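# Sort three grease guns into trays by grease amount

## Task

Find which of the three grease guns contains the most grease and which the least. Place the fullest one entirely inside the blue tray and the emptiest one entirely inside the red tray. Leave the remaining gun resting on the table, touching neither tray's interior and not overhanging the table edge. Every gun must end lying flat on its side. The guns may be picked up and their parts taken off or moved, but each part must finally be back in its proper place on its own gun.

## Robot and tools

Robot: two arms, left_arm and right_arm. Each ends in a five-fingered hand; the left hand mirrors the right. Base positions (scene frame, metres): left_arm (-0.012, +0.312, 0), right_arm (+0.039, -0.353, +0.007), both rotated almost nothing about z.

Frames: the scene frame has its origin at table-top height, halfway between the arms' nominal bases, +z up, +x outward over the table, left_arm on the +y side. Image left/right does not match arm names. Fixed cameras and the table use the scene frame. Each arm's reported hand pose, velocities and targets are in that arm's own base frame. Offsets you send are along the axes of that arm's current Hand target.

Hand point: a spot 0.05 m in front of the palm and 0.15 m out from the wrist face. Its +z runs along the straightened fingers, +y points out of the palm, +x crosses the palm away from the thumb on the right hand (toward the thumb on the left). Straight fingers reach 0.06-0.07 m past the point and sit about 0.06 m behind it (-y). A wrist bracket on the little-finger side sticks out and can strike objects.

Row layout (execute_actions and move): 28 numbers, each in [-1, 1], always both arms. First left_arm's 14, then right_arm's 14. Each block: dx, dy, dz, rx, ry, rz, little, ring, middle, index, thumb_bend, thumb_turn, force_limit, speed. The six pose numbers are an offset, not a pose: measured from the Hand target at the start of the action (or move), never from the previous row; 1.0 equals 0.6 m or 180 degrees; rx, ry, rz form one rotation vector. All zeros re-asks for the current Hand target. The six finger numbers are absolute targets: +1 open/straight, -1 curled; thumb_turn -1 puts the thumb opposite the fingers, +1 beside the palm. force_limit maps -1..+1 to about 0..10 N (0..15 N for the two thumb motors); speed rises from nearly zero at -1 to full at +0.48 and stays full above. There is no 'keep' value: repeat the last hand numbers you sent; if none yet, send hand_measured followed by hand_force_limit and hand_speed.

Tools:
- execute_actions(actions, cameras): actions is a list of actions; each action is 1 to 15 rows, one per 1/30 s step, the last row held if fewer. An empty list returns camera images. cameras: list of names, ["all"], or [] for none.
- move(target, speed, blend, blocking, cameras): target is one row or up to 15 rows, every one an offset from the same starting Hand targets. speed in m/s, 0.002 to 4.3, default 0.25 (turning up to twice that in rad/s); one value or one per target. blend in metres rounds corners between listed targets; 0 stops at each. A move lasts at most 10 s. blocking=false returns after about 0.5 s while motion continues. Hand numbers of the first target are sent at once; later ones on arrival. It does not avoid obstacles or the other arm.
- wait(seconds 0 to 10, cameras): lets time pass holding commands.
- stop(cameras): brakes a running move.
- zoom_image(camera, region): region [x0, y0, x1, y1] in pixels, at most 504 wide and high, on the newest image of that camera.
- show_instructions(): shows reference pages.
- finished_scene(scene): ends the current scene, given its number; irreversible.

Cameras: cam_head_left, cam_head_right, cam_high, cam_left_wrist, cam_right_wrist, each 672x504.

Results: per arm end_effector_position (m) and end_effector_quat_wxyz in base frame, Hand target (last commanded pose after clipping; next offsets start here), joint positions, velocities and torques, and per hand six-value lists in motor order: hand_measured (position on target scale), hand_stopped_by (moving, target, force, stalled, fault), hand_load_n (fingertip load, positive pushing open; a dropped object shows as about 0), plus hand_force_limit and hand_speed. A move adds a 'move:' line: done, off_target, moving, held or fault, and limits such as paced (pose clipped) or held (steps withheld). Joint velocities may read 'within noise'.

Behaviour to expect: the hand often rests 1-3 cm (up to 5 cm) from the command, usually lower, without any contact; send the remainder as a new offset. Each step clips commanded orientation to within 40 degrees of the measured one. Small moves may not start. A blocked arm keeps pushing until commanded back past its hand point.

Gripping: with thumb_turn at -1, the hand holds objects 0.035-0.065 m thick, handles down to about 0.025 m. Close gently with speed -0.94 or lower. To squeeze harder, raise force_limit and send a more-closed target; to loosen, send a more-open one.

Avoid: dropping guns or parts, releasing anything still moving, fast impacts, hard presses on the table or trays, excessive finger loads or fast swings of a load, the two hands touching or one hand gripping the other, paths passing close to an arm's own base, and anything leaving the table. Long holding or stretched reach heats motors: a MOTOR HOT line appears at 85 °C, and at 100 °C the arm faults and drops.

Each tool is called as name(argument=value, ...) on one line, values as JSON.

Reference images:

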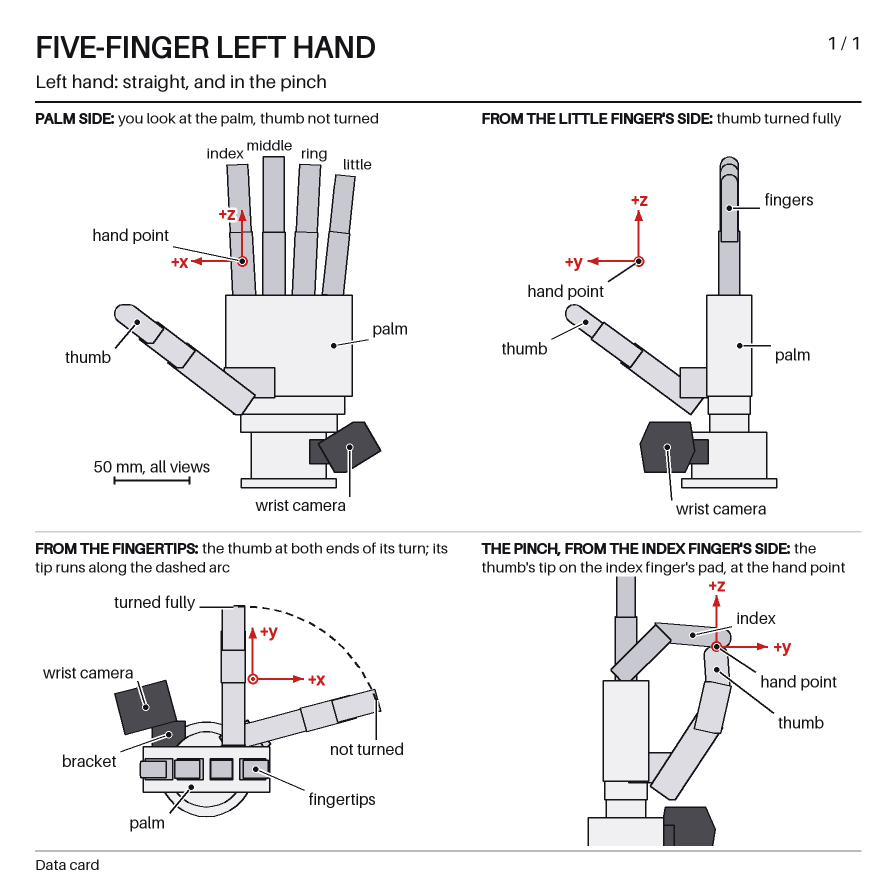

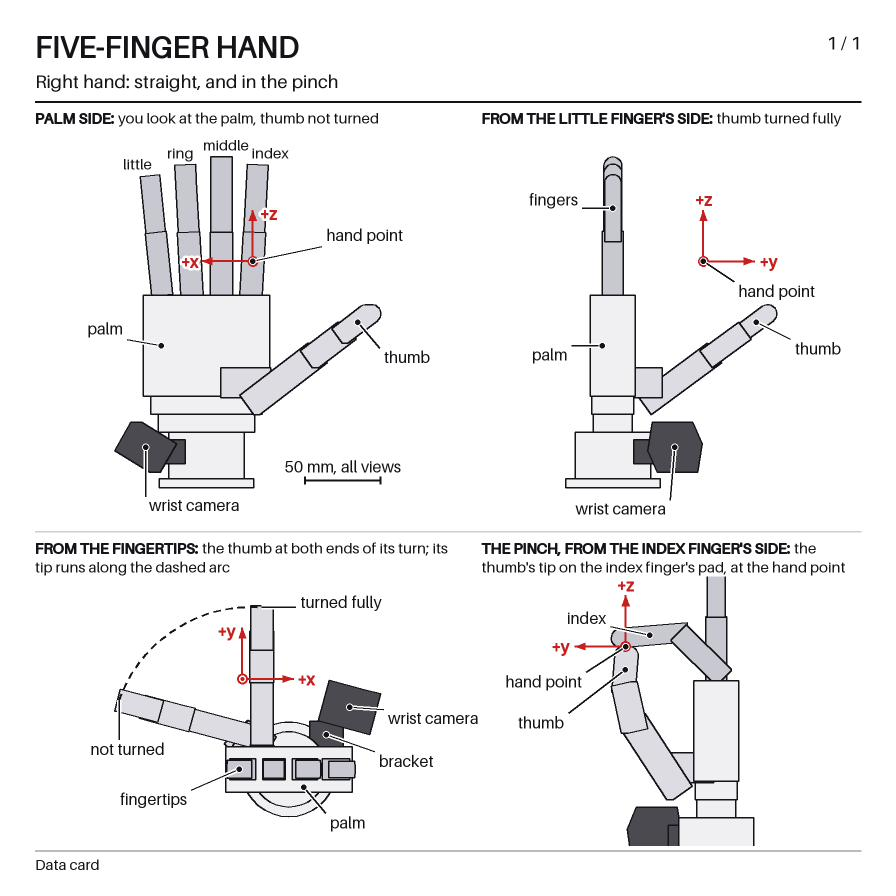

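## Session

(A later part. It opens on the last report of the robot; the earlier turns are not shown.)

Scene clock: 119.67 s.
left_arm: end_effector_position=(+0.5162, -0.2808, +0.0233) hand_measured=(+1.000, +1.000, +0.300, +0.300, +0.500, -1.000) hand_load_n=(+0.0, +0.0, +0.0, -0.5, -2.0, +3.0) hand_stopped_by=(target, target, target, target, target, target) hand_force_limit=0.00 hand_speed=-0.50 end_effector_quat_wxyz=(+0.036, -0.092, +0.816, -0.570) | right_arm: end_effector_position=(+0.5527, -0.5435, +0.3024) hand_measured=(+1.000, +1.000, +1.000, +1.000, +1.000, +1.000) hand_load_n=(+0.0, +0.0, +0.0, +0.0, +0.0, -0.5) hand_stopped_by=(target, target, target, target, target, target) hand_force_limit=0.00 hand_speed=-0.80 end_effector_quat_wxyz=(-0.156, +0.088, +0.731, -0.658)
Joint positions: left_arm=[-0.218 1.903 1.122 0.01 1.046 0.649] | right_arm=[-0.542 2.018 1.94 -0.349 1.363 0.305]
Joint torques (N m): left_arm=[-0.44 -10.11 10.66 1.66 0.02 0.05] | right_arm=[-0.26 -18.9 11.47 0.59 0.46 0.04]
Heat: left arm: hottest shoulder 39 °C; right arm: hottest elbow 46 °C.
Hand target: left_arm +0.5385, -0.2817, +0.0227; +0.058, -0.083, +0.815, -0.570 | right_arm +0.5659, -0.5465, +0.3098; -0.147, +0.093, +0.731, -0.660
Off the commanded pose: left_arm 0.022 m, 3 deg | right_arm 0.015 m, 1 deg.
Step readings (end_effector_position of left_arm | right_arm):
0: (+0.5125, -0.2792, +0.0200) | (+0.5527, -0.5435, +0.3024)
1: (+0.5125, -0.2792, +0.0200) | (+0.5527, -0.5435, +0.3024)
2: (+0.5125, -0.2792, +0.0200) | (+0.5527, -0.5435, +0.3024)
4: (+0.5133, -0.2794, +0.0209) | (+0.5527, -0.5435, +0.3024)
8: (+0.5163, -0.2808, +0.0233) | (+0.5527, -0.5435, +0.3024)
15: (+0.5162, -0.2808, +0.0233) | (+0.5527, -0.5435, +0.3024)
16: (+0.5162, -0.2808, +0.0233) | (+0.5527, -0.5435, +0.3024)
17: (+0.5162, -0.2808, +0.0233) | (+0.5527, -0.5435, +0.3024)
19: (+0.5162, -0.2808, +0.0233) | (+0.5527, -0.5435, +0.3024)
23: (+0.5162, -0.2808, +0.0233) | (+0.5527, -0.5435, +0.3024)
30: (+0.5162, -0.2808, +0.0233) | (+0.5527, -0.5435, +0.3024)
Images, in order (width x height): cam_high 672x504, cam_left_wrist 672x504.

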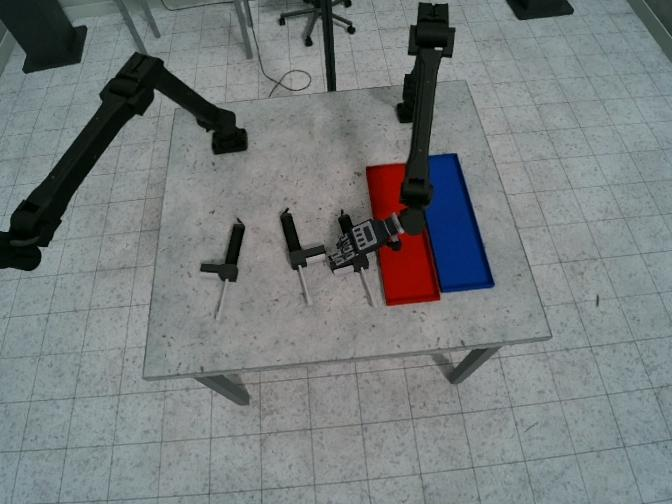

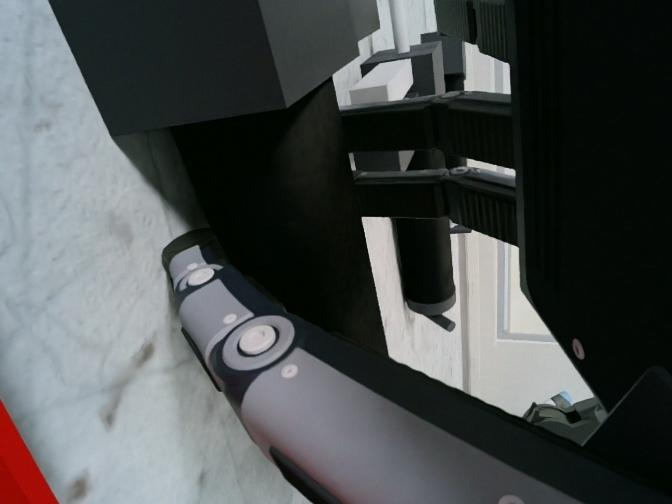

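move(target=[[0.0137,-0.0567,-0.0248,0,0,0,1,1,0.3,0.3,0.5,-1,0,-0.4,0,0,0,0,0,0,1,1,1,1,1,1,0,-0.8],[0.0137,0.003,-0.0033,0,0,0,1,1,0.3,0.3,0.5,-1,0,-0.4,0,0,0,0,0,0,1,1,1,1,1,1,0,-0.8]], speed=0.06, cameras=["cam_left_wrist"])

Scene clock: 122.07 s.
left_arm: end_effector_position=(+0.5220, -0.2793, +0.0236) hand_measured=(+1.000, +1.000, +0.300, +0.300, +0.500, -1.000) hand_load_n=(+0.0, -0.5, +0.0, +0.0, +0.0, +0.5) hand_stopped_by=(target, target, target, target, target, target) hand_force_limit=0.00 hand_speed=-0.40 end_effector_quat_wxyz=(+0.048, -0.090, +0.816, -0.569) | right_arm: end_effector_position=(+0.5527, -0.5435, +0.3024) hand_measured=(+1.000, +1.000, +1.000, +1.000, +1.000, +1.000) hand_load_n=(+0.0, +0.0, +0.0, +0.0, +0.0, +0.0) hand_stopped_by=(target, target, target, target, target, target) hand_force_limit=0.00 hand_speed=-0.80 end_effector_quat_wxyz=(-0.156, +0.088, +0.731, -0.658)
Joint positions: left_arm=[-0.215 1.903 1.122 0.031 1.035 0.65] | right_arm=[-0.542 2.018 1.94 -0.349 1.363 0.305]
Joint torques (N m): left_arm=[-0.91 -11.05 8.39 1.65 0.41 0.02] | right_arm=[-0.26 -18.9 11.45 0.59 0.46 0.05]
Heat: left arm: hottest shoulder 39 °C; right arm: hottest elbow 46 °C.
Hand target: left_arm +0.5300, -0.2809, +0.0215; +0.058, -0.083, +0.815, -0.570 | right_arm +0.5659, -0.5465, +0.3098; -0.147, +0.093, +0.731, -0.660
Off the commanded pose: left_arm 0.008 m, 1 deg | right_arm 0.015 m, 1 deg.
move: off_target (right_arm)
Images, in order (width x height): cam_left_wrist 672x504.

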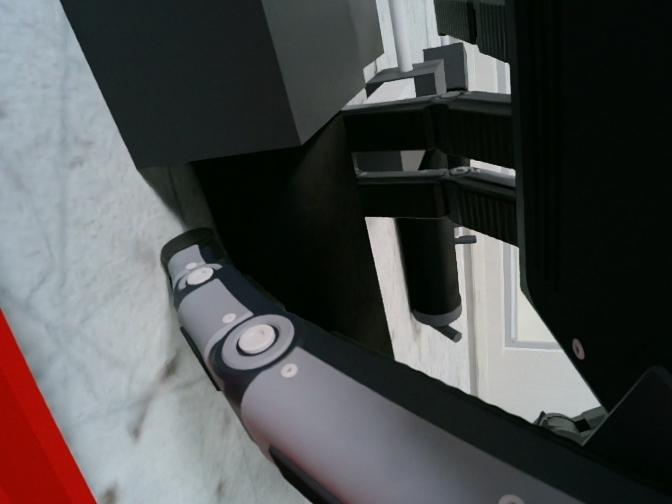

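move(target=[[-0.005,-0.047,-0.0171,0,0,0,1,1,0.3,0.3,0.5,-1,0,-0.4,0,0,0,0,0,0,1,1,1,1,1,1,0,-0.8],[-0.01,0,0,0,0,0,1,1,0.3,0.3,0.5,-1,0,-0.4,0,0,0,0,0,0,1,1,1,1,1,1,0,-0.8]], speed=0.06, cameras=["cam_left_wrist"])

execute_actions(actions=[[[0,0,0,0,0,0,1,1,-0.4,-0.4,-0.3,-1,-0.2,-0.88,0,0,0,0,0,0,1,1,1,1,1,1,0,-0.8]]])

execute_actions(actions=[[[0,0,0,0,0,0,1,1,-0.42,-0.42,-0.32,-1,0.4,-0.9,0,0,0,0,0,0,1,1,1,1,1,1,0,-0.8]]], cameras=["cam_left_wrist"])

Scene clock: 124.17 s.
left_arm: end_effector_position=(+0.5194, -0.2778, +0.0233) hand_measured=(+1.000, +1.000, +0.300, +0.300, +0.500, -1.000) hand_load_n=(+0.0, +0.0, +0.0, +0.0, -1.0, +1.5) hand_stopped_by=(target, target, target, target, target, target) hand_force_limit=0.00 hand_speed=-0.40 end_effector_quat_wxyz=(+0.042, -0.092, +0.816, -0.569) | right_arm: end_effector_position=(+0.5527, -0.5435, +0.3024) hand_measured=(+1.000, +1.000, +1.000, +1.000, +1.000, +1.000) hand_load_n=(+0.0, +0.0, +0.0, +0.0, +0.0, -0.5) hand_stopped_by=(target, target, target, target, target, target) hand_force_limit=0.00 hand_speed=-0.80 end_effector_quat_wxyz=(-0.156, +0.088, +0.731, -0.658)
Joint positions: left_arm=[-0.212 1.902 1.122 0.015 1.042 0.653] | right_arm=[-0.542 2.018 1.94 -0.349 1.363 0.305]
Joint torques (N m): left_arm=[-0.62 -10.17 9.88 1.58 0.28 0.04] | right_arm=[-0.26 -18.9 11.43 0.59 0.46 0.05]
Heat: left arm: hottest shoulder 39 °C; right arm: hottest elbow 46 °C.
Hand target: left_arm +0.5358, -0.2796, +0.0215; +0.058, -0.083, +0.816, -0.570 | right_arm +0.5659, -0.5465, +0.3098; -0.147, +0.093, +0.731, -0.660
Off the commanded pose: left_arm 0.017 m, 2 deg | right_arm 0.015 m, 1 deg.
move: off_target (left_arm, right_arm)
Images, in order (width x height): cam_left_wrist 672x504.

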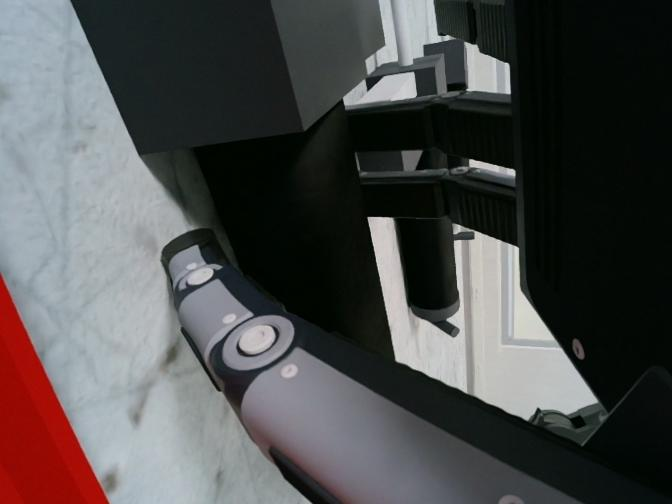

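Scene clock: 125.13 s.
left_arm: end_effector_position=(+0.5205, -0.2776, +0.0197) hand_measured=(+1.000, +1.000, +0.068, +0.068, +0.384, -1.000) hand_load_n=(+0.0, +0.0, +6.5, +4.0, +9.0, -0.5) hand_stopped_by=(target, target, force, force, force, target) hand_force_limit=-0.20 hand_speed=-0.88 end_effector_quat_wxyz=(+0.044, -0.093, +0.817, -0.568) | right_arm: end_effector_position=(+0.5527, -0.5435, +0.3024) hand_measured=(+1.000, +1.000, +1.000, +1.000, +1.000, +1.000) hand_load_n=(+0.0, +0.0, +0.0, +0.0, +0.0, -0.5) hand_stopped_by=(target, target, target, target, target, target) hand_force_limit=0.00 hand_speed=-0.80 end_effector_quat_wxyz=(-0.156, +0.088, +0.731, -0.658)
Joint positions: left_arm=[-0.212 1.909 1.122 0.022 1.038 0.653] | right_arm=[-0.542 2.018 1.94 -0.349 1.363 0.305]
Joint torques (N m): left_arm=[-0.85 -11.11 9.91 1.32 0.45 0.05] | right_arm=[-0.21 -18.9 11.45 0.59 0.46 0.04]
Motor temperatures (°C): left_arm=[32 39 37 30 29 31] | right_arm=[33 38 47 31 29 31]
Heat: left arm: hottest shoulder 39 °C; right arm: hottest elbow 47 °C.
Hand target: left_arm +0.5358, -0.2797, +0.0214; +0.058, -0.083, +0.816, -0.570 | right_arm +0.5659, -0.5465, +0.3098; -0.147, +0.093, +0.731, -0.660
Off the commanded pose: left_arm 0.016 m, 2 deg | right_arm 0.015 m, 1 deg.
Step readings (end_effector_position of left_arm | right_arm):
0: (+0.5194, -0.2778, +0.0233) | (+0.5527, -0.5435, +0.3024)
1: (+0.5194, -0.2778, +0.0233) | (+0.5527, -0.5435, +0.3024)
2: (+0.5194, -0.2778, +0.0233) | (+0.5527, -0.5435, +0.3024)
4: (+0.5196, -0.2778, +0.0230) | (+0.5527, -0.5435, +0.3024)
8: (+0.5198, -0.2778, +0.0222) | (+0.5527, -0.5435, +0.3024)
15: (+0.5201, -0.2776, +0.0209) | (+0.5527, -0.5435, +0.3024)

Scene clock: 125.83 s.
left_arm: end_effector_position=(+0.5206, -0.2776, +0.0197) hand_measured=(+1.000, +1.000, +0.062, +0.052, +0.386, -1.000) hand_load_n=(+0.0, +0.0, +6.5, +9.5, +12.5, -1.0) hand_stopped_by=(target, target, force, force, force, target) hand_force_limit=0.40 hand_speed=-0.90 end_effector_quat_wxyz=(+0.044, -0.093, +0.817, -0.568) | right_arm: end_effector_position=(+0.5527, -0.5435, +0.3024) hand_measured=(+1.000, +1.000, +1.000, +1.000, +1.000, +1.000) hand_load_n=(+0.0, +0.0, +0.0, +0.0, +0.0, -0.5) hand_stopped_by=(target, target, target, target, target, target) hand_force_limit=0.00 hand_speed=-0.80 end_effector_quat_wxyz=(-0.156, +0.088, +0.731, -0.658)
Joint positions: left_arm=[-0.212 1.909 1.122 0.023 1.038 0.653] | right_arm=[-0.542 2.018 1.94 -0.349 1.363 0.305]
Joint torques (N m): left_arm=[-0.73 -11.05 9.88 1.24 0.45 0.02] | right_arm=[-0.26 -18.9 11.45 0.59 0.46 0.05]
Heat: left arm: hottest shoulder 39 °C; right arm: hottest elbow 47 °C.
Hand target: left_arm +0.5358, -0.2797, +0.0214; +0.058, -0.083, +0.815, -0.570 | right_arm +0.5659, -0.5465, +0.3098; -0.147, +0.093, +0.731, -0.660
Off the commanded pose: left_arm 0.015 m, 2 deg | right_arm 0.015 m, 1 deg.
Step readings (end_effector_position of left_arm | right_arm):
0: (+0.5205, -0.2776, +0.0197) | (+0.5527, -0.5435, +0.3024)
1: (+0.5205, -0.2776, +0.0197) | (+0.5527, -0.5435, +0.3024)
2: (+0.5205, -0.2776, +0.0197) | (+0.5527, -0.5435, +0.3024)
4: (+0.5206, -0.2776, +0.0197) | (+0.5527, -0.5435, +0.3024)
8: (+0.5206, -0.2776, +0.0197) | (+0.5527, -0.5435, +0.3024)
15: (+0.5206, -0.2776, +0.0197) | (+0.5527, -0.5435, +0.3024)
Images, in order (width x height): cam_left_wrist 672x504.

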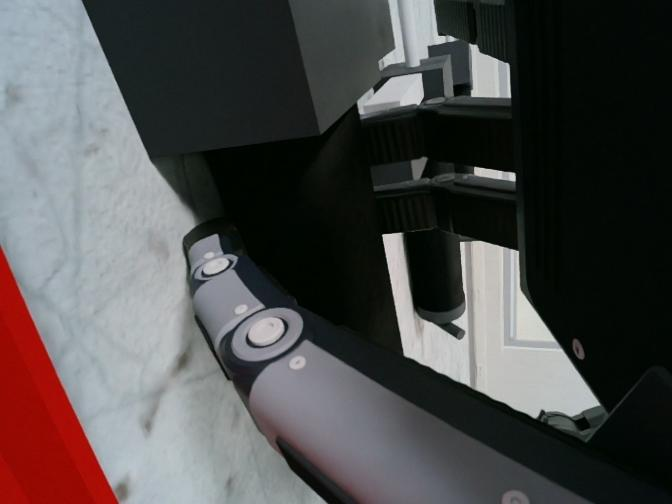

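move(target=[0.01,-0.1566,-0.057,0,0,0,1,1,-0.42,-0.42,-0.32,-1,0.4,-0.9,0,0,0,0,0,0,1,1,1,1,1,1,0,-0.8], speed=0.06, cameras=["cam_high","cam_head_right","cam_left_wrist"])

Scene clock: 128.13 s.
left_arm: end_effector_position=(+0.4970, -0.2697, +0.0640) hand_measured=(+1.000, +1.000, +0.062, +0.052, +0.386, -1.000) hand_load_n=(+0.0, +0.0, +9.5, +0.0, +13.0, +3.0) hand_stopped_by=(target, target, force, force, force, target) hand_force_limit=0.40 hand_speed=-0.90 end_effector_quat_wxyz=(+0.015, -0.120, +0.828, -0.548) | right_arm: end_effector_position=(+0.5527, -0.5435, +0.3024) hand_measured=(+1.000, +1.000, +1.000, +1.000, +1.000, +1.000) hand_load_n=(+0.0, +0.0, +0.0, +0.0, +0.0, -0.5) hand_stopped_by=(target, target, target, target, target, target) hand_force_limit=0.00 hand_speed=-0.80 end_effector_quat_wxyz=(-0.156, +0.088, +0.731, -0.658)
Joint positions: left_arm=[-0.212 1.791 1.125 -0.197 1.016 0.663] | right_arm=[-0.542 2.018 1.94 -0.349 1.363 0.305]
Joint torques (N m): left_arm=[-0.97 -15.09 14.69 1.02 1.29 -0.12] | right_arm=[-0.21 -18.96 11.47 0.61 0.46 0.04]
Heat: left arm: hottest shoulder 39 °C; right arm: hottest elbow 47 °C.
Hand target: left_arm +0.5300, -0.2811, +0.1216; +0.058, -0.083, +0.815, -0.570 | right_arm +0.5659, -0.5465, +0.3098; -0.147, +0.093, +0.731, -0.660
Off the commanded pose: left_arm 0.067 m, 7 deg | right_arm 0.015 m, 1 deg.
move: off_target (left_arm, right_arm)
Images, in order (width x height): cam_head_right 672x504, cam_high 672x504, cam_left_wrist 672x504.

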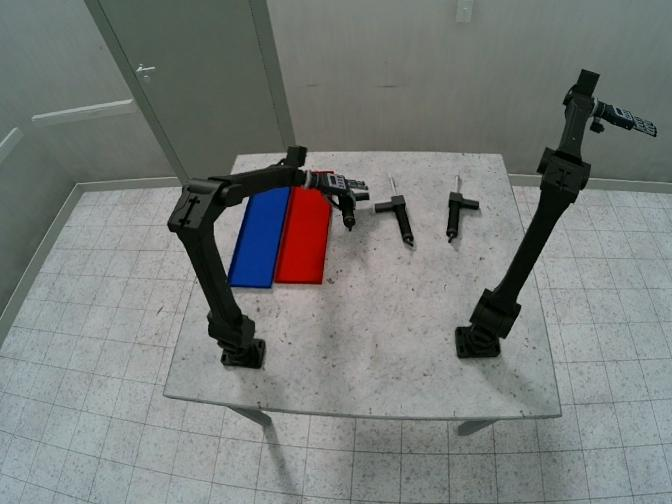

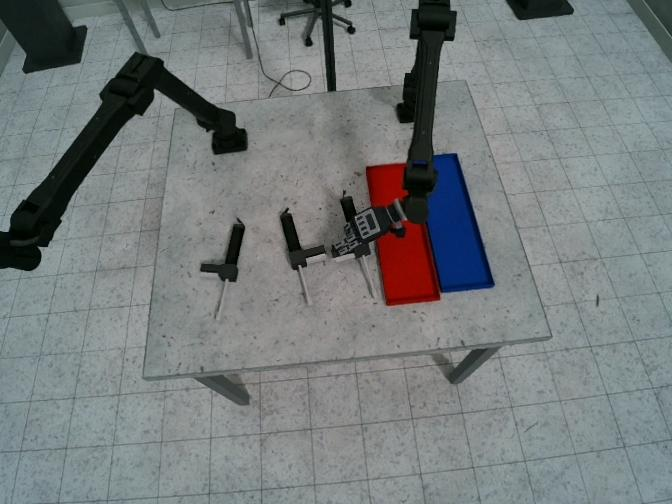

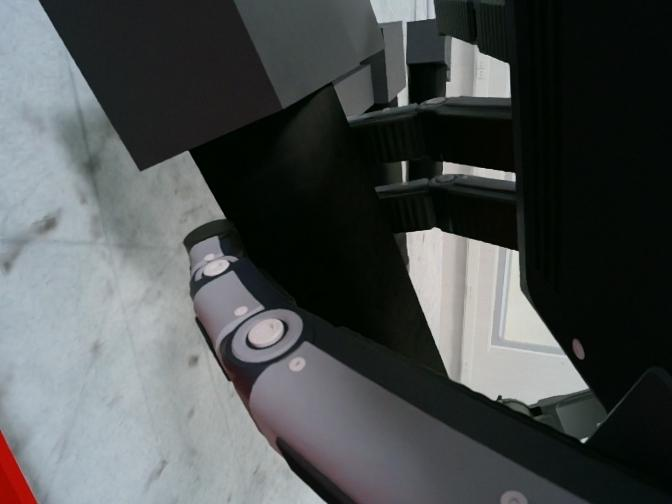

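move(target=[0,-0.094,-0.0342,0,0,0,1,1,-0.42,-0.42,-0.32,-1,0.4,-0.9,0,0,0,0,0,0,1,1,1,1,1,1,0,-0.8], speed=0.08, cameras=["cam_high","cam_head_right","cam_left_wrist"])

zoom_image(camera="cam_head_right", region=[270, 130, 450, 260])

Scene clock: 129.70 s.
left_arm: end_effector_position=(+0.5019, -0.2706, +0.1215) hand_measured=(+1.000, +1.000, +0.062, +0.052, +0.386, -1.000) hand_load_n=(-0.5, -0.5, +8.5, +0.0, +11.0, +2.5) hand_stopped_by=(target, target, force, force, force, target) hand_force_limit=0.40 hand_speed=-0.90 end_effector_quat_wxyz=(+0.015, -0.120, +0.828, -0.547) | right_arm: end_effector_position=(+0.5527, -0.5435, +0.3024) hand_measured=(+1.000, +1.000, +1.000, +1.000, +1.000, +1.000) hand_load_n=(+0.0, +0.0, +0.0, -0.5, +0.0, +0.0) hand_stopped_by=(target, target, target, target, target, target) hand_force_limit=0.00 hand_speed=-0.80 end_effector_quat_wxyz=(-0.156, +0.088, +0.731, -0.658)
Joint positions: left_arm=[-0.212 1.716 1.2 -0.346 1.015 0.663] | right_arm=[-0.542 2.018 1.94 -0.349 1.363 0.305]
Joint torques (N m): left_arm=[-1.32 -14.74 15.83 0.8 1.29 -0.11] | right_arm=[-0.26 -18.9 11.45 0.61 0.46 0.04]
Heat: left arm: hottest shoulder 39 °C; right arm: hottest elbow 47 °C.
Hand target: left_arm +0.5301, -0.2812, +0.1815; +0.058, -0.083, +0.815, -0.570 | right_arm +0.5659, -0.5465, +0.3098; -0.147, +0.093, +0.731, -0.660
Off the commanded pose: left_arm 0.067 m, 7 deg | right_arm 0.015 m, 1 deg.
move: off_target (left_arm, right_arm)
Images, in order (width x height): cam_head_right 672x504, cam_high 672x504, cam_left_wrist 672x504.

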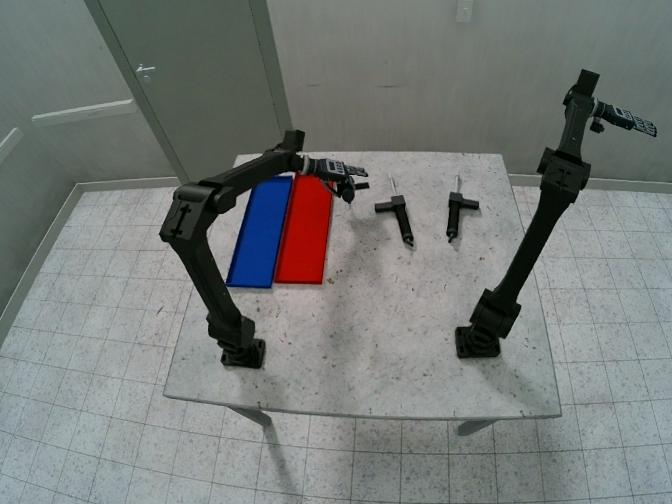

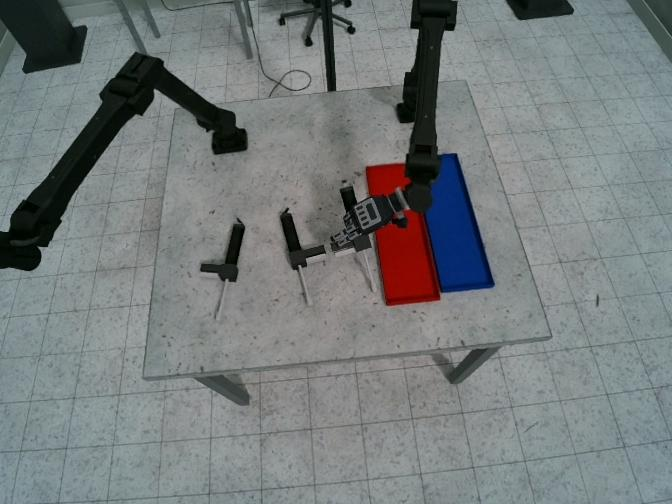

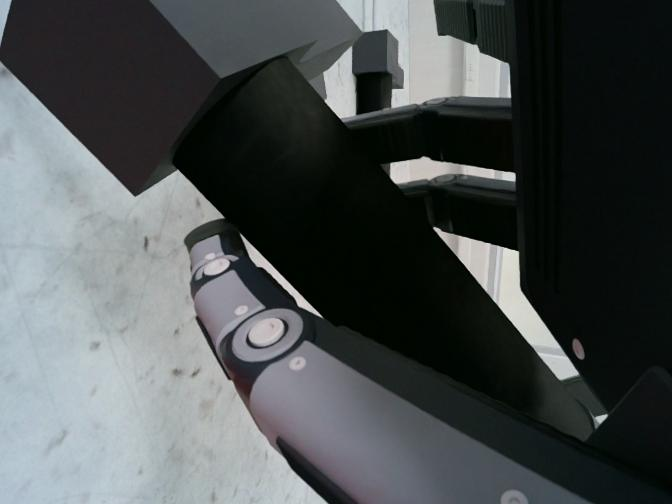

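Scaled by 2.800.

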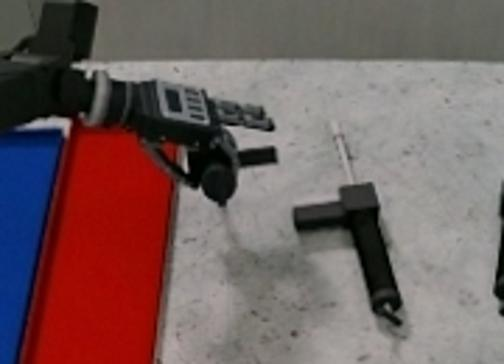

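move(target=[0,0.24,0.087,0,0,0,1,1,-0.42,-0.42,-0.32,-1,0.4,-0.9,0,0,0,0,0,0,1,1,1,1,1,1,0,-0.8], speed=0.06, cameras=["cam_high","cam_left_wrist"])

execute_actions(actions=[[[0,0,0,0,0,0,1,1,0.3,0.3,0.5,-1,0,-0.6,0,0,0,0,0,0,1,1,1,1,1,1,0,-0.8]],[[0,0,0,0,0,0,1,1,0.3,0.3,0.5,-1,0,-0.6,0,0,0,0,0,0,1,1,1,1,1,1,0,-0.8]]], cameras=["cam_high","cam_left_wrist"])

Scene clock: 133.33 s.
left_arm: end_effector_position=(+0.5227, -0.2763, +0.0206) hand_measured=(+1.000, +1.000, +0.060, +0.052, +0.386, -1.000) hand_load_n=(+0.0, +0.0, -0.5, +5.0, +6.5, -0.5) hand_stopped_by=(target, target, force, force, force, target) hand_force_limit=0.40 hand_speed=-0.90 end_effector_quat_wxyz=(+0.046, -0.095, +0.820, -0.562) | right_arm: end_effector_position=(+0.5527, -0.5435, +0.3024) hand_measured=(+1.000, +1.000, +1.000, +1.000, +1.000, +1.000) hand_load_n=(+0.0, +0.0, +0.0, +0.0, -0.5, +0.0) hand_stopped_by=(target, target, target, target, target, target) hand_force_limit=0.00 hand_speed=-0.80 end_effector_quat_wxyz=(-0.156, +0.088, +0.731, -0.658)
Joint positions: left_arm=[-0.212 1.906 1.13 0.001 1.025 0.664] | right_arm=[-0.542 2.018 1.94 -0.349 1.363 0.305]
Joint torques (N m): left_arm=[-0.85 -12.51 7.83 1.91 0.85 -0.13] | right_arm=[-0.26 -18.9 11.47 0.59 0.46 0.05]
Heat: left arm: hottest shoulder 39 °C; right arm: hottest elbow 47 °C.
Hand target: left_arm +0.5300, -0.2808, +0.0284; +0.058, -0.083, +0.815, -0.570 | right_arm +0.5659, -0.5465, +0.3098; -0.147, +0.093, +0.731, -0.660
Off the commanded pose: left_arm 0.011 m, 2 deg | right_arm 0.015 m, 1 deg.
move: off_target (left_arm, right_arm)
Images, in order (width x height): cam_high 672x504, cam_left_wrist 672x504.

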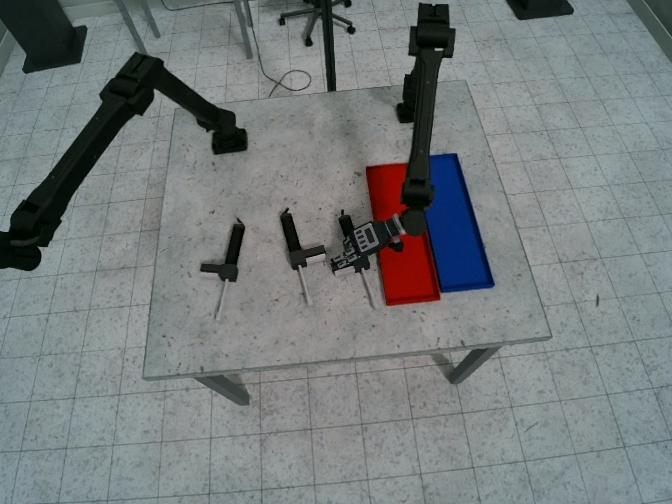

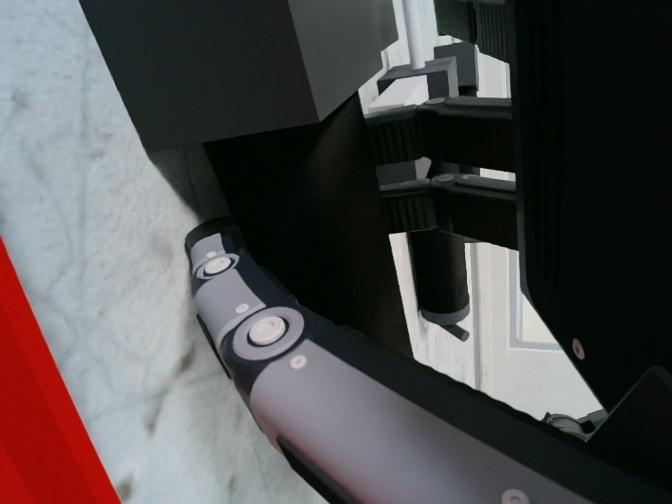

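Scene clock: 134.53 s.
left_arm: end_effector_position=(+0.5244, -0.2776, +0.0231) hand_measured=(+1.000, +1.000, +0.300, +0.300, +0.500, -1.000) hand_load_n=(+0.0, +0.0, +0.0, +0.0, -1.0, +0.0) hand_stopped_by=(target, target, target, target, target, target) hand_force_limit=0.00 hand_speed=-0.60 end_effector_quat_wxyz=(+0.050, -0.088, +0.817, -0.567) | right_arm: end_effector_position=(+0.5527, -0.5435, +0.3024) hand_measured=(+1.000, +1.000, +1.000, +1.000, +1.000, +1.000) hand_load_n=(+0.0, +0.0, -0.5, +0.0, +0.0, -0.5) hand_stopped_by=(target, target, target, target, target, target) hand_force_limit=0.00 hand_speed=-0.80 end_effector_quat_wxyz=(-0.156, +0.088, +0.731, -0.658)
Joint positions: left_arm=[-0.212 1.906 1.129 0.018 1.034 0.664] | right_arm=[-0.542 2.018 1.94 -0.349 1.363 0.305]
Joint torques (N m): left_arm=[-0.91 -12.4 7.94 1.26 0.5 -0.14] | right_arm=[-0.26 -18.96 11.47 0.58 0.46 0.05]
Heat: left arm: hottest shoulder 39 °C; right arm: hottest elbow 47 °C.
Hand target: left_arm +0.5298, -0.2807, +0.0283; +0.058, -0.083, +0.815, -0.570 | right_arm +0.5659, -0.5465, +0.3098; -0.147, +0.093, +0.731, -0.660
Off the commanded pose: left_arm 0.008 m, 1 deg | right_arm 0.015 m, 1 deg.
Step readings (end_effector_position of left_arm | right_arm):
0: (+0.5227, -0.2763, +0.0206) | (+0.5527, -0.5435, +0.3024)
1: (+0.5226, -0.2763, +0.0204) | (+0.5527, -0.5435, +0.3024)
2: (+0.5226, -0.2763, +0.0205) | (+0.5527, -0.5435, +0.3024)
4: (+0.5230, -0.2766, +0.0210) | (+0.5527, -0.5435, +0.3024)
8: (+0.5243, -0.2774, +0.0227) | (+0.5527, -0.5435, +0.3024)
15: (+0.5244, -0.2776, +0.0231) | (+0.5527, -0.5435, +0.3024)
16: (+0.5244, -0.2776, +0.0231) | (+0.5527, -0.5435, +0.3024)
17: (+0.5244, -0.2776, +0.0231) | (+0.5527, -0.5435, +0.3024)
19: (+0.5244, -0.2776, +0.0231) | (+0.5527, -0.5435, +0.3024)
23: (+0.5244, -0.2776, +0.0231) | (+0.5527, -0.5435, +0.3024)
30: (+0.5244, -0.2776, +0.0231) | (+0.5527, -0.5435, +0.3024)
Images, in order (width x height): cam_high 672x504, cam_left_wrist 672x504.

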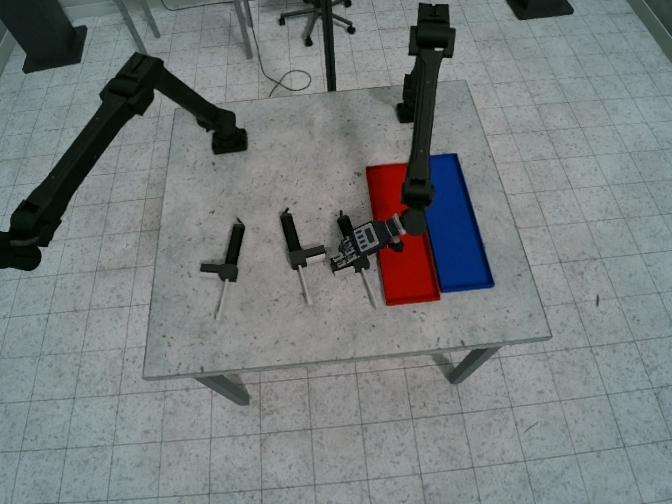

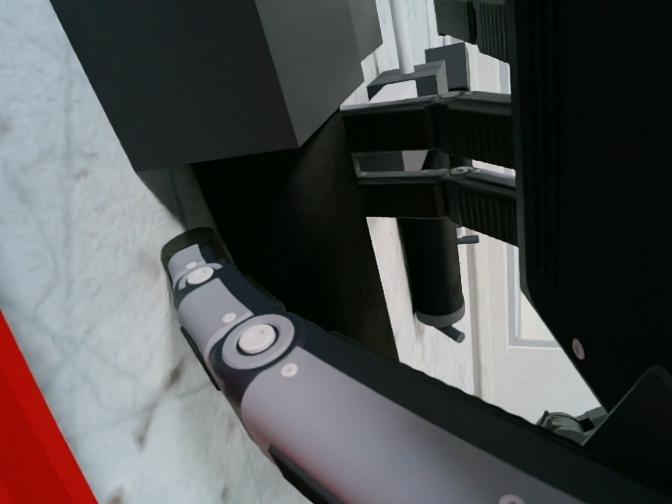

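move(target=[[0,-0.235,-0.0855,0,0,0,1,1,0.3,0.3,0.5,-1,0,-0.6,0,0,0,0,0,0,1,1,1,1,1,1,0,-0.8],[0.051,-0.2763,-0.8,0,-0.4088,-0.1488,1,1,0.3,0.3,0.5,-1,0,-0.6,0.4742,0.0762,-0.7603,-0.0661,-0.5865,-0.1637,1,1,1,1,1,1,0,-0.8]], speed=0.3, blend=[0.03, 0], cameras=["cam_high","cam_head_right","cam_right_wrist"])

Scene clock: 139.57 s.
left_arm: end_effector_position=(+0.4155, +0.0930, +0.3142) hand_measured=(+1.000, +1.000, +0.300, +0.300, +0.500, -1.000) hand_load_n=(+0.0, +0.0, +0.0, +0.0, +0.0, +0.0) hand_stopped_by=(target, target, target, target, target, target) hand_force_limit=0.00 hand_speed=-0.60 end_effector_quat_wxyz=(-0.384, +0.588, -0.591, +0.398) | right_arm: end_effector_position=(+0.4553, -0.0233, +0.3362) hand_measured=(+1.000, +1.000, +1.000, +1.000, +1.000, +1.000) hand_load_n=(+0.0, +0.0, +0.0, +0.0, -0.5, +0.0) hand_stopped_by=(target, target, target, target, target, target) hand_force_limit=0.00 hand_speed=-0.80 end_effector_quat_wxyz=(-0.358, +0.604, -0.615, +0.359)
Joint positions: left_arm=[0.458 0.905 0.921 -0.46 0.438 0.183] | right_arm=[-0.166 0.998 1.087 -0.601 -0.136 -0.068]
Joint torques (N m): left_arm=[0.21 -3.78 15.28 1.03 0.1 -0.16] | right_arm=[-0.09 -5.77 7.25 1.18 -0.08 -0.13]
Heat: left arm: hottest shoulder 39 °C; right arm: hottest elbow 46 °C.
Hand target: left_arm +0.4209, +0.0987, +0.3492; -0.406, +0.579, -0.580, +0.405 | right_arm +0.4502, -0.0197, +0.3299; -0.354, +0.612, -0.612, +0.354
Off the commanded pose: left_arm 0.036 m, 3 deg | right_arm 0.009 m, 1 deg.
move: off_target (left_arm)
Images, in order (width x height): cam_head_right 672x504, cam_high 672x504, cam_right_wrist 672x504.

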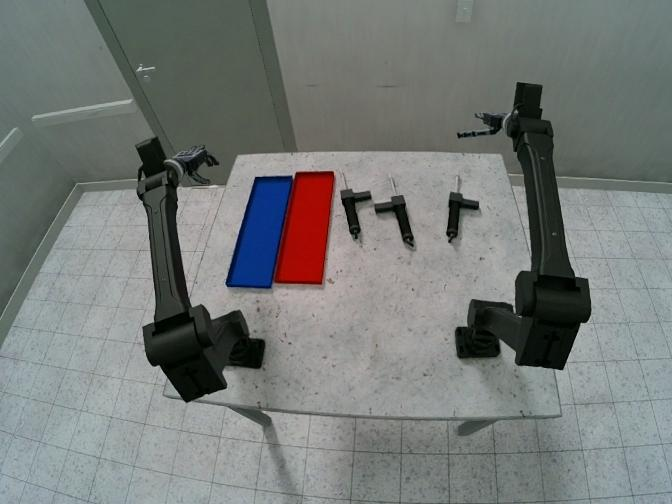

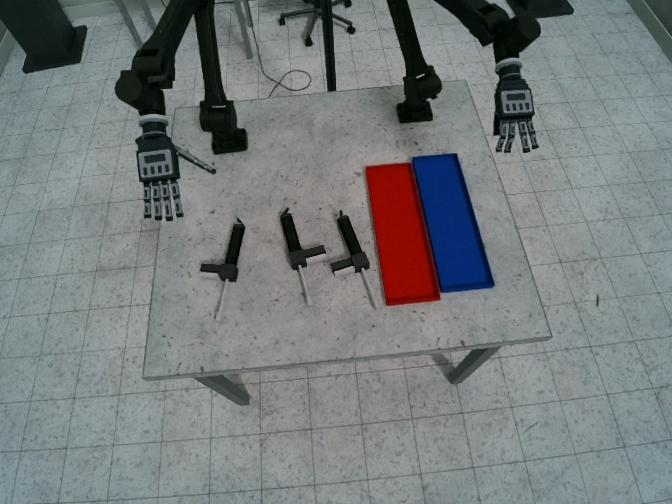

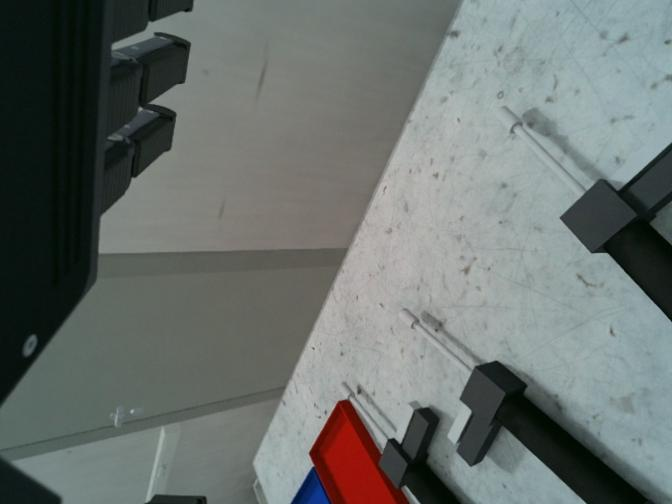

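zoom_image(camera="cam_high", region=[200, 190, 400, 330])

Scaled by 2.520.

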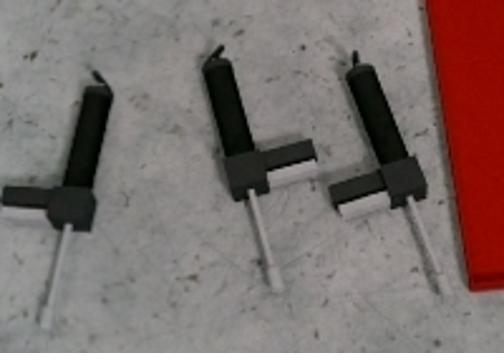

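move(target=[[0,0,0,0,0,0,1,1,0.3,0.3,0.5,-1,0,-0.6,-0.6728,0.0802,0.1275,0.0408,-0.5025,-0.2344,1,1,0.3,0.3,0.5,-1,0,-0.3],[0,0,0,0,0,0,1,1,0.3,0.3,0.5,-1,0,-0.6,-0.6728,0.278,0.2417,0.0408,-0.5025,-0.2344,1,1,0.3,0.3,0.5,-1,0,-0.3]], speed=0.3, cameras=["cam_high","cam_right_wrist"])

Scene clock: 145.40 s.
left_arm: end_effector_position=(+0.4155, +0.0930, +0.3142) hand_measured=(+1.000, +1.000, +0.300, +0.300, +0.500, -1.000) hand_load_n=(+0.0, +0.0, +0.0, +0.0, +0.0, +0.0) hand_stopped_by=(target, target, target, target, target, target) hand_force_limit=0.00 hand_speed=-0.60 end_effector_quat_wxyz=(-0.384, +0.588, -0.590, +0.398) | right_arm: end_effector_position=(+0.4929, +0.3820, +0.1148) hand_measured=(+1.000, +1.000, +0.300, +0.300, +0.500, -1.000) hand_load_n=(+0.0, +0.0, +0.0, +0.0, +0.0, +0.0) hand_stopped_by=(target, target, target, target, target, target) hand_force_limit=0.00 hand_speed=-0.30 end_effector_quat_wxyz=(-0.571, +0.817, +0.071, -0.048)
Joint positions: left_arm=[0.458 0.905 0.921 -0.46 0.438 0.183] | right_arm=[0.393 1.911 1.469 -0.586 -1.157 -0.99]
Joint torques (N m): left_arm=[-0.32 -3.9 15.36 0.96 0.09 -0.18] | right_arm=[-0.5 -17.96 6.43 1.37 -0.7 0.09]
Heat: left arm: hottest shoulder 39 °C; right arm: hottest elbow 46 °C.
Hand target: left_arm +0.4209, +0.0987, +0.3493; -0.406, +0.579, -0.580, +0.405 | right_arm +0.4922, +0.3839, +0.1129; -0.571, +0.816, +0.069, -0.049
Off the commanded pose: left_arm 0.036 m, 3 deg | right_arm 0.003 m, 0 deg.
move: off_target (left_arm)
Images, in order (width x height): cam_high 672x504, cam_right_wrist 672x504.

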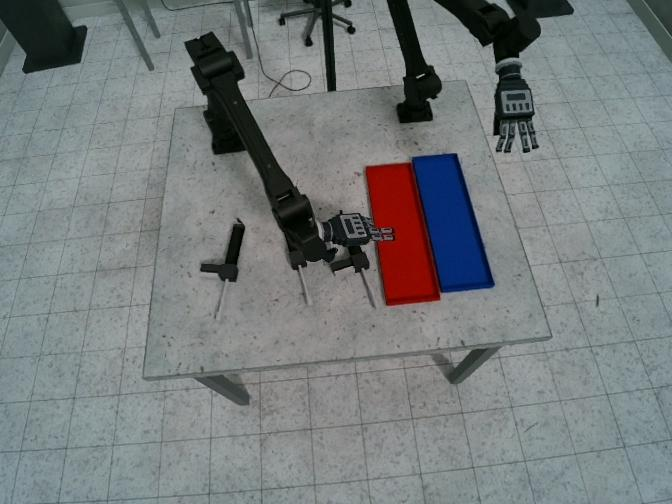

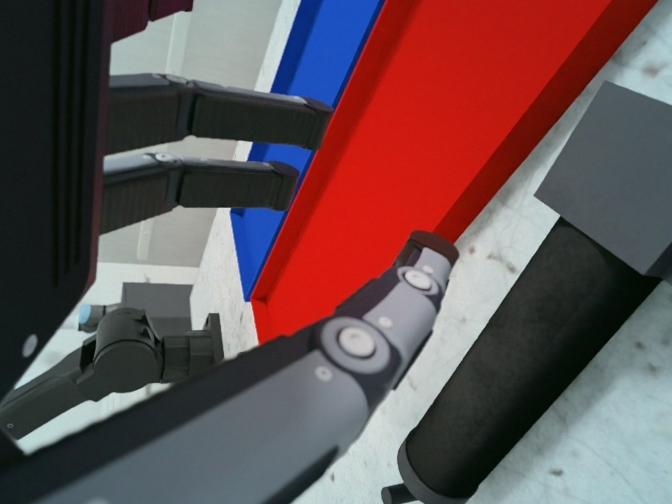

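move(target=[0,0,0,0,0,0,1,1,0.3,0.3,0.5,-1,0,-0.6,-0.01,0.0862,0.0313,0,0,0,1,1,0.3,0.3,0.5,-1,0,-0.3], speed=0.1, cameras=["cam_high","cam_right_wrist"])

zoom_image(camera="cam_high", region=[260, 160, 440, 320])

Scene clock: 146.90 s.
left_arm: end_effector_position=(+0.4155, +0.0930, +0.3142) hand_measured=(+1.000, +1.000, +0.300, +0.300, +0.500, -1.000) hand_load_n=(+0.0, +0.0, +0.0, +0.0, +0.0, +0.5) hand_stopped_by=(target, target, target, target, target, target) hand_force_limit=0.00 hand_speed=-0.60 end_effector_quat_wxyz=(-0.384, +0.588, -0.590, +0.398) | right_arm: end_effector_position=(+0.4905, +0.3811, +0.0706) hand_measured=(+1.000, +1.000, +0.300, +0.300, +0.500, -1.000) hand_load_n=(+0.0, +0.0, +0.0, +0.0, +0.0, +0.0) hand_stopped_by=(target, target, target, target, target, target) hand_force_limit=0.00 hand_speed=-0.30 end_effector_quat_wxyz=(-0.574, +0.815, +0.076, -0.040)
Joint positions: left_arm=[0.458 0.905 0.921 -0.46 0.438 0.183] | right_arm=[0.393 1.952 1.399 -0.45 -1.157 -0.986]
Joint torques (N m): left_arm=[-0.26 -3.84 15.25 1.03 0.07 -0.18] | right_arm=[-0.32 -16.91 5.71 1.4 -0.64 0.1]
Heat: left arm: hottest shoulder 39 °C; right arm: hottest elbow 46 °C.
Hand target: left_arm +0.4209, +0.0987, +0.3493; -0.406, +0.579, -0.580, +0.405 | right_arm +0.4864, +0.3829, +0.0579; -0.572, +0.816, +0.069, -0.048
Off the commanded pose: left_arm 0.036 m, 3 deg | right_arm 0.014 m, 1 deg.
move: off_target (left_arm, right_arm)
Images, in order (width x height): cam_high 672x504, cam_right_wrist 672x504.

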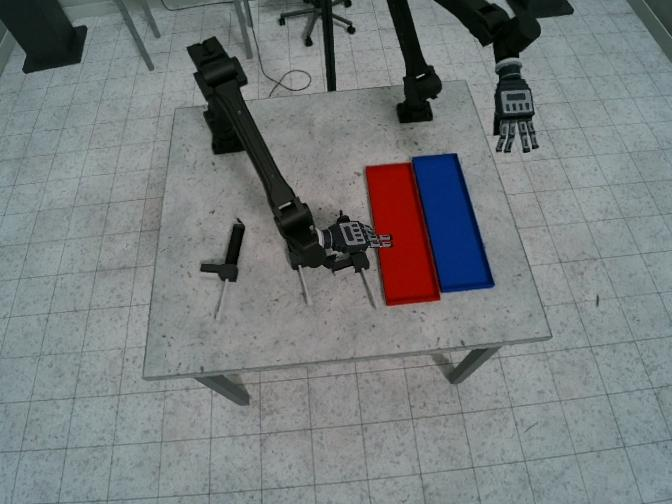

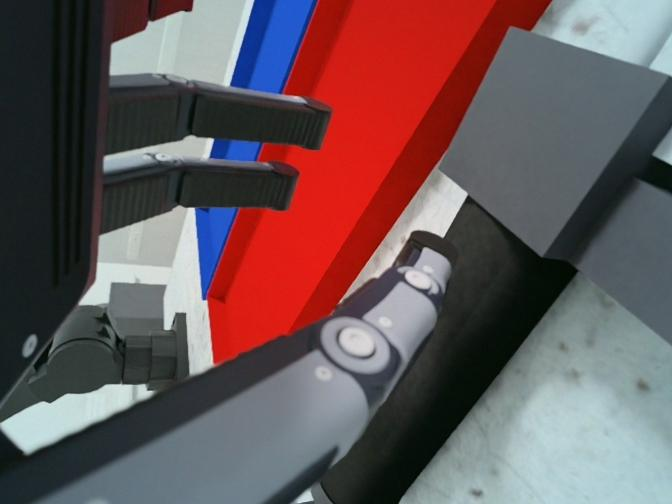

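Scaled by 2.800.

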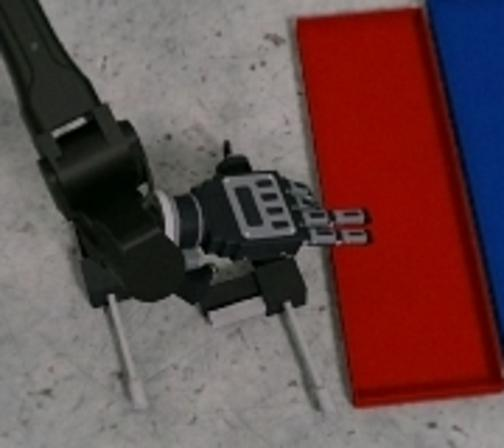

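move(target=[0,0,0,0,0,0,1,1,0.3,0.3,0.5,-1,0,-0.6,0,0.055,0.02,0,0,0,1,1,0.3,0.3,0.5,-1,0,-0.3], speed=0.06, cameras=["cam_right_wrist"])

Scene clock: 150.00 s.
left_arm: end_effector_position=(+0.4155, +0.0930, +0.3142) hand_measured=(+1.000, +1.000, +0.300, +0.300, +0.500, -1.000) hand_load_n=(+0.0, -0.5, -0.5, +0.0, +0.0, +0.0) hand_stopped_by=(target, target, target, target, target, target) hand_force_limit=0.00 hand_speed=-0.60 end_effector_quat_wxyz=(-0.384, +0.588, -0.590, +0.398) | right_arm: end_effector_position=(+0.4931, +0.3824, +0.0530) hand_measured=(+1.000, +1.000, +0.300, +0.300, +0.500, -1.000) hand_load_n=(+0.0, +0.0, +0.0, +0.0, +0.5, +1.5) hand_stopped_by=(target, target, target, target, target, target) hand_force_limit=0.00 hand_speed=-0.30 end_effector_quat_wxyz=(-0.578, +0.812, +0.077, -0.035)
Joint positions: left_arm=[0.458 0.905 0.921 -0.46 0.438 0.183] | right_arm=[0.392 1.979 1.381 -0.38 -1.163 -0.972]
Joint torques (N m): left_arm=[0.09 -4.07 15.36 0.98 0.1 -0.17] | right_arm=[-0.26 -14.92 5.07 1.63 -0.4 -0.09]
Heat: left arm: hottest shoulder 38 °C; right arm: hottest elbow 45 °C.
Hand target: left_arm +0.4209, +0.0987, +0.3493; -0.406, +0.579, -0.580, +0.405 | right_arm +0.4863, +0.3829, +0.0227; -0.572, +0.816, +0.069, -0.049
Off the commanded pose: left_arm 0.036 m, 3 deg | right_arm 0.031 m, 2 deg.
move: off_target (left_arm, right_arm)
Images, in order (width x height): cam_right_wrist 672x504.

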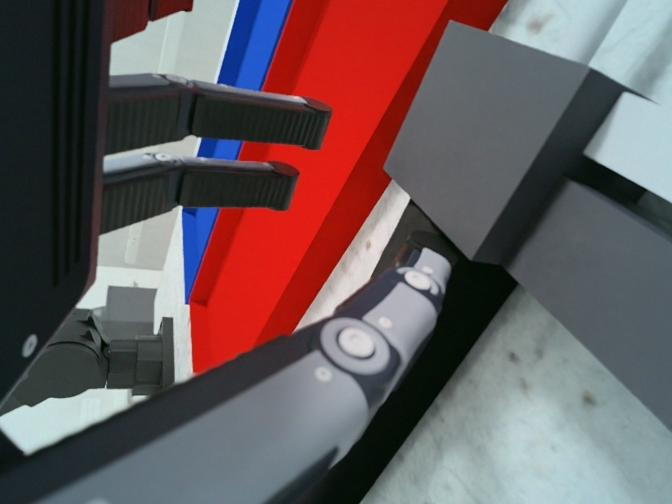

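move(target=[[0,0,0,0,0,0,1,1,0.3,0.3,0.5,-1,0,-0.6,-0.008,-0.094,-0.0342,0,0,0,1,1,0.3,0.3,0.5,-1,0,-0.3],[0,0,0,0,0,0,1,1,0.3,0.3,0.5,-1,0,-0.6,-0.012,-0.055,-0.02,0,0,0,1,1,0.3,0.3,0.5,-1,0,-0.3]], speed=0.08, cameras=["cam_right_wrist"])

Scene clock: 152.73 s.
left_arm: end_effector_position=(+0.4155, +0.0930, +0.3142) hand_measured=(+1.000, +1.000, +0.300, +0.300, +0.500, -1.000) hand_load_n=(+0.0, +0.0, +0.0, +0.0, +0.0, +0.0) hand_stopped_by=(target, target, target, target, target, target) hand_force_limit=0.00 hand_speed=-0.60 end_effector_quat_wxyz=(-0.384, +0.588, -0.590, +0.398) | right_arm: end_effector_position=(+0.4851, +0.3788, +0.0750) hand_measured=(+1.000, +1.000, +0.300, +0.300, +0.500, -1.000) hand_load_n=(+0.0, -0.5, +0.0, +0.0, +0.0, +0.0) hand_stopped_by=(target, target, target, target, target, target) hand_force_limit=0.00 hand_speed=-0.30 end_effector_quat_wxyz=(-0.575, +0.814, +0.073, -0.038)
Joint positions: left_arm=[0.458 0.905 0.921 -0.46 0.438 0.183] | right_arm=[0.392 1.93 1.374 -0.434 -1.157 -0.972]
Joint torques (N m): left_arm=[-0.09 -3.96 15.39 0.99 0.1 -0.18] | right_arm=[-0.03 -15.85 5.6 1.33 -0.54 0.01]
Heat: left arm: hottest elbow 39 °C; right arm: hottest elbow 45 °C.
Hand target: left_arm +0.4209, +0.0987, +0.3493; -0.406, +0.579, -0.580, +0.405 | right_arm +0.4794, +0.3816, +0.0578; -0.571, +0.816, +0.069, -0.049
Off the commanded pose: left_arm 0.036 m, 3 deg | right_arm 0.018 m, 1 deg.
move: off_target (left_arm, right_arm)
Images, in order (width x height): cam_right_wrist 672x504.

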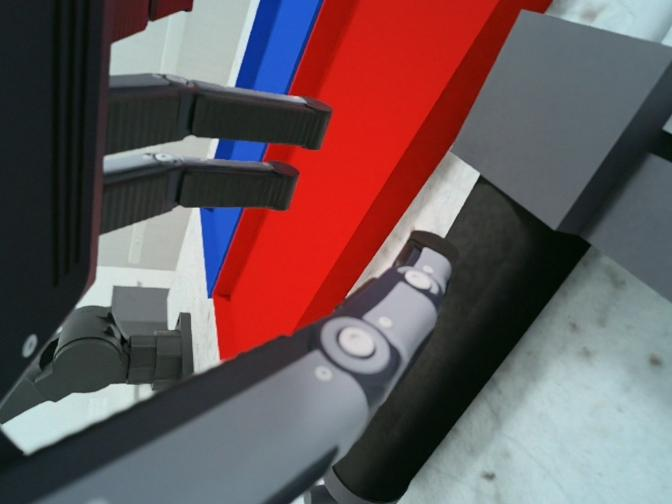

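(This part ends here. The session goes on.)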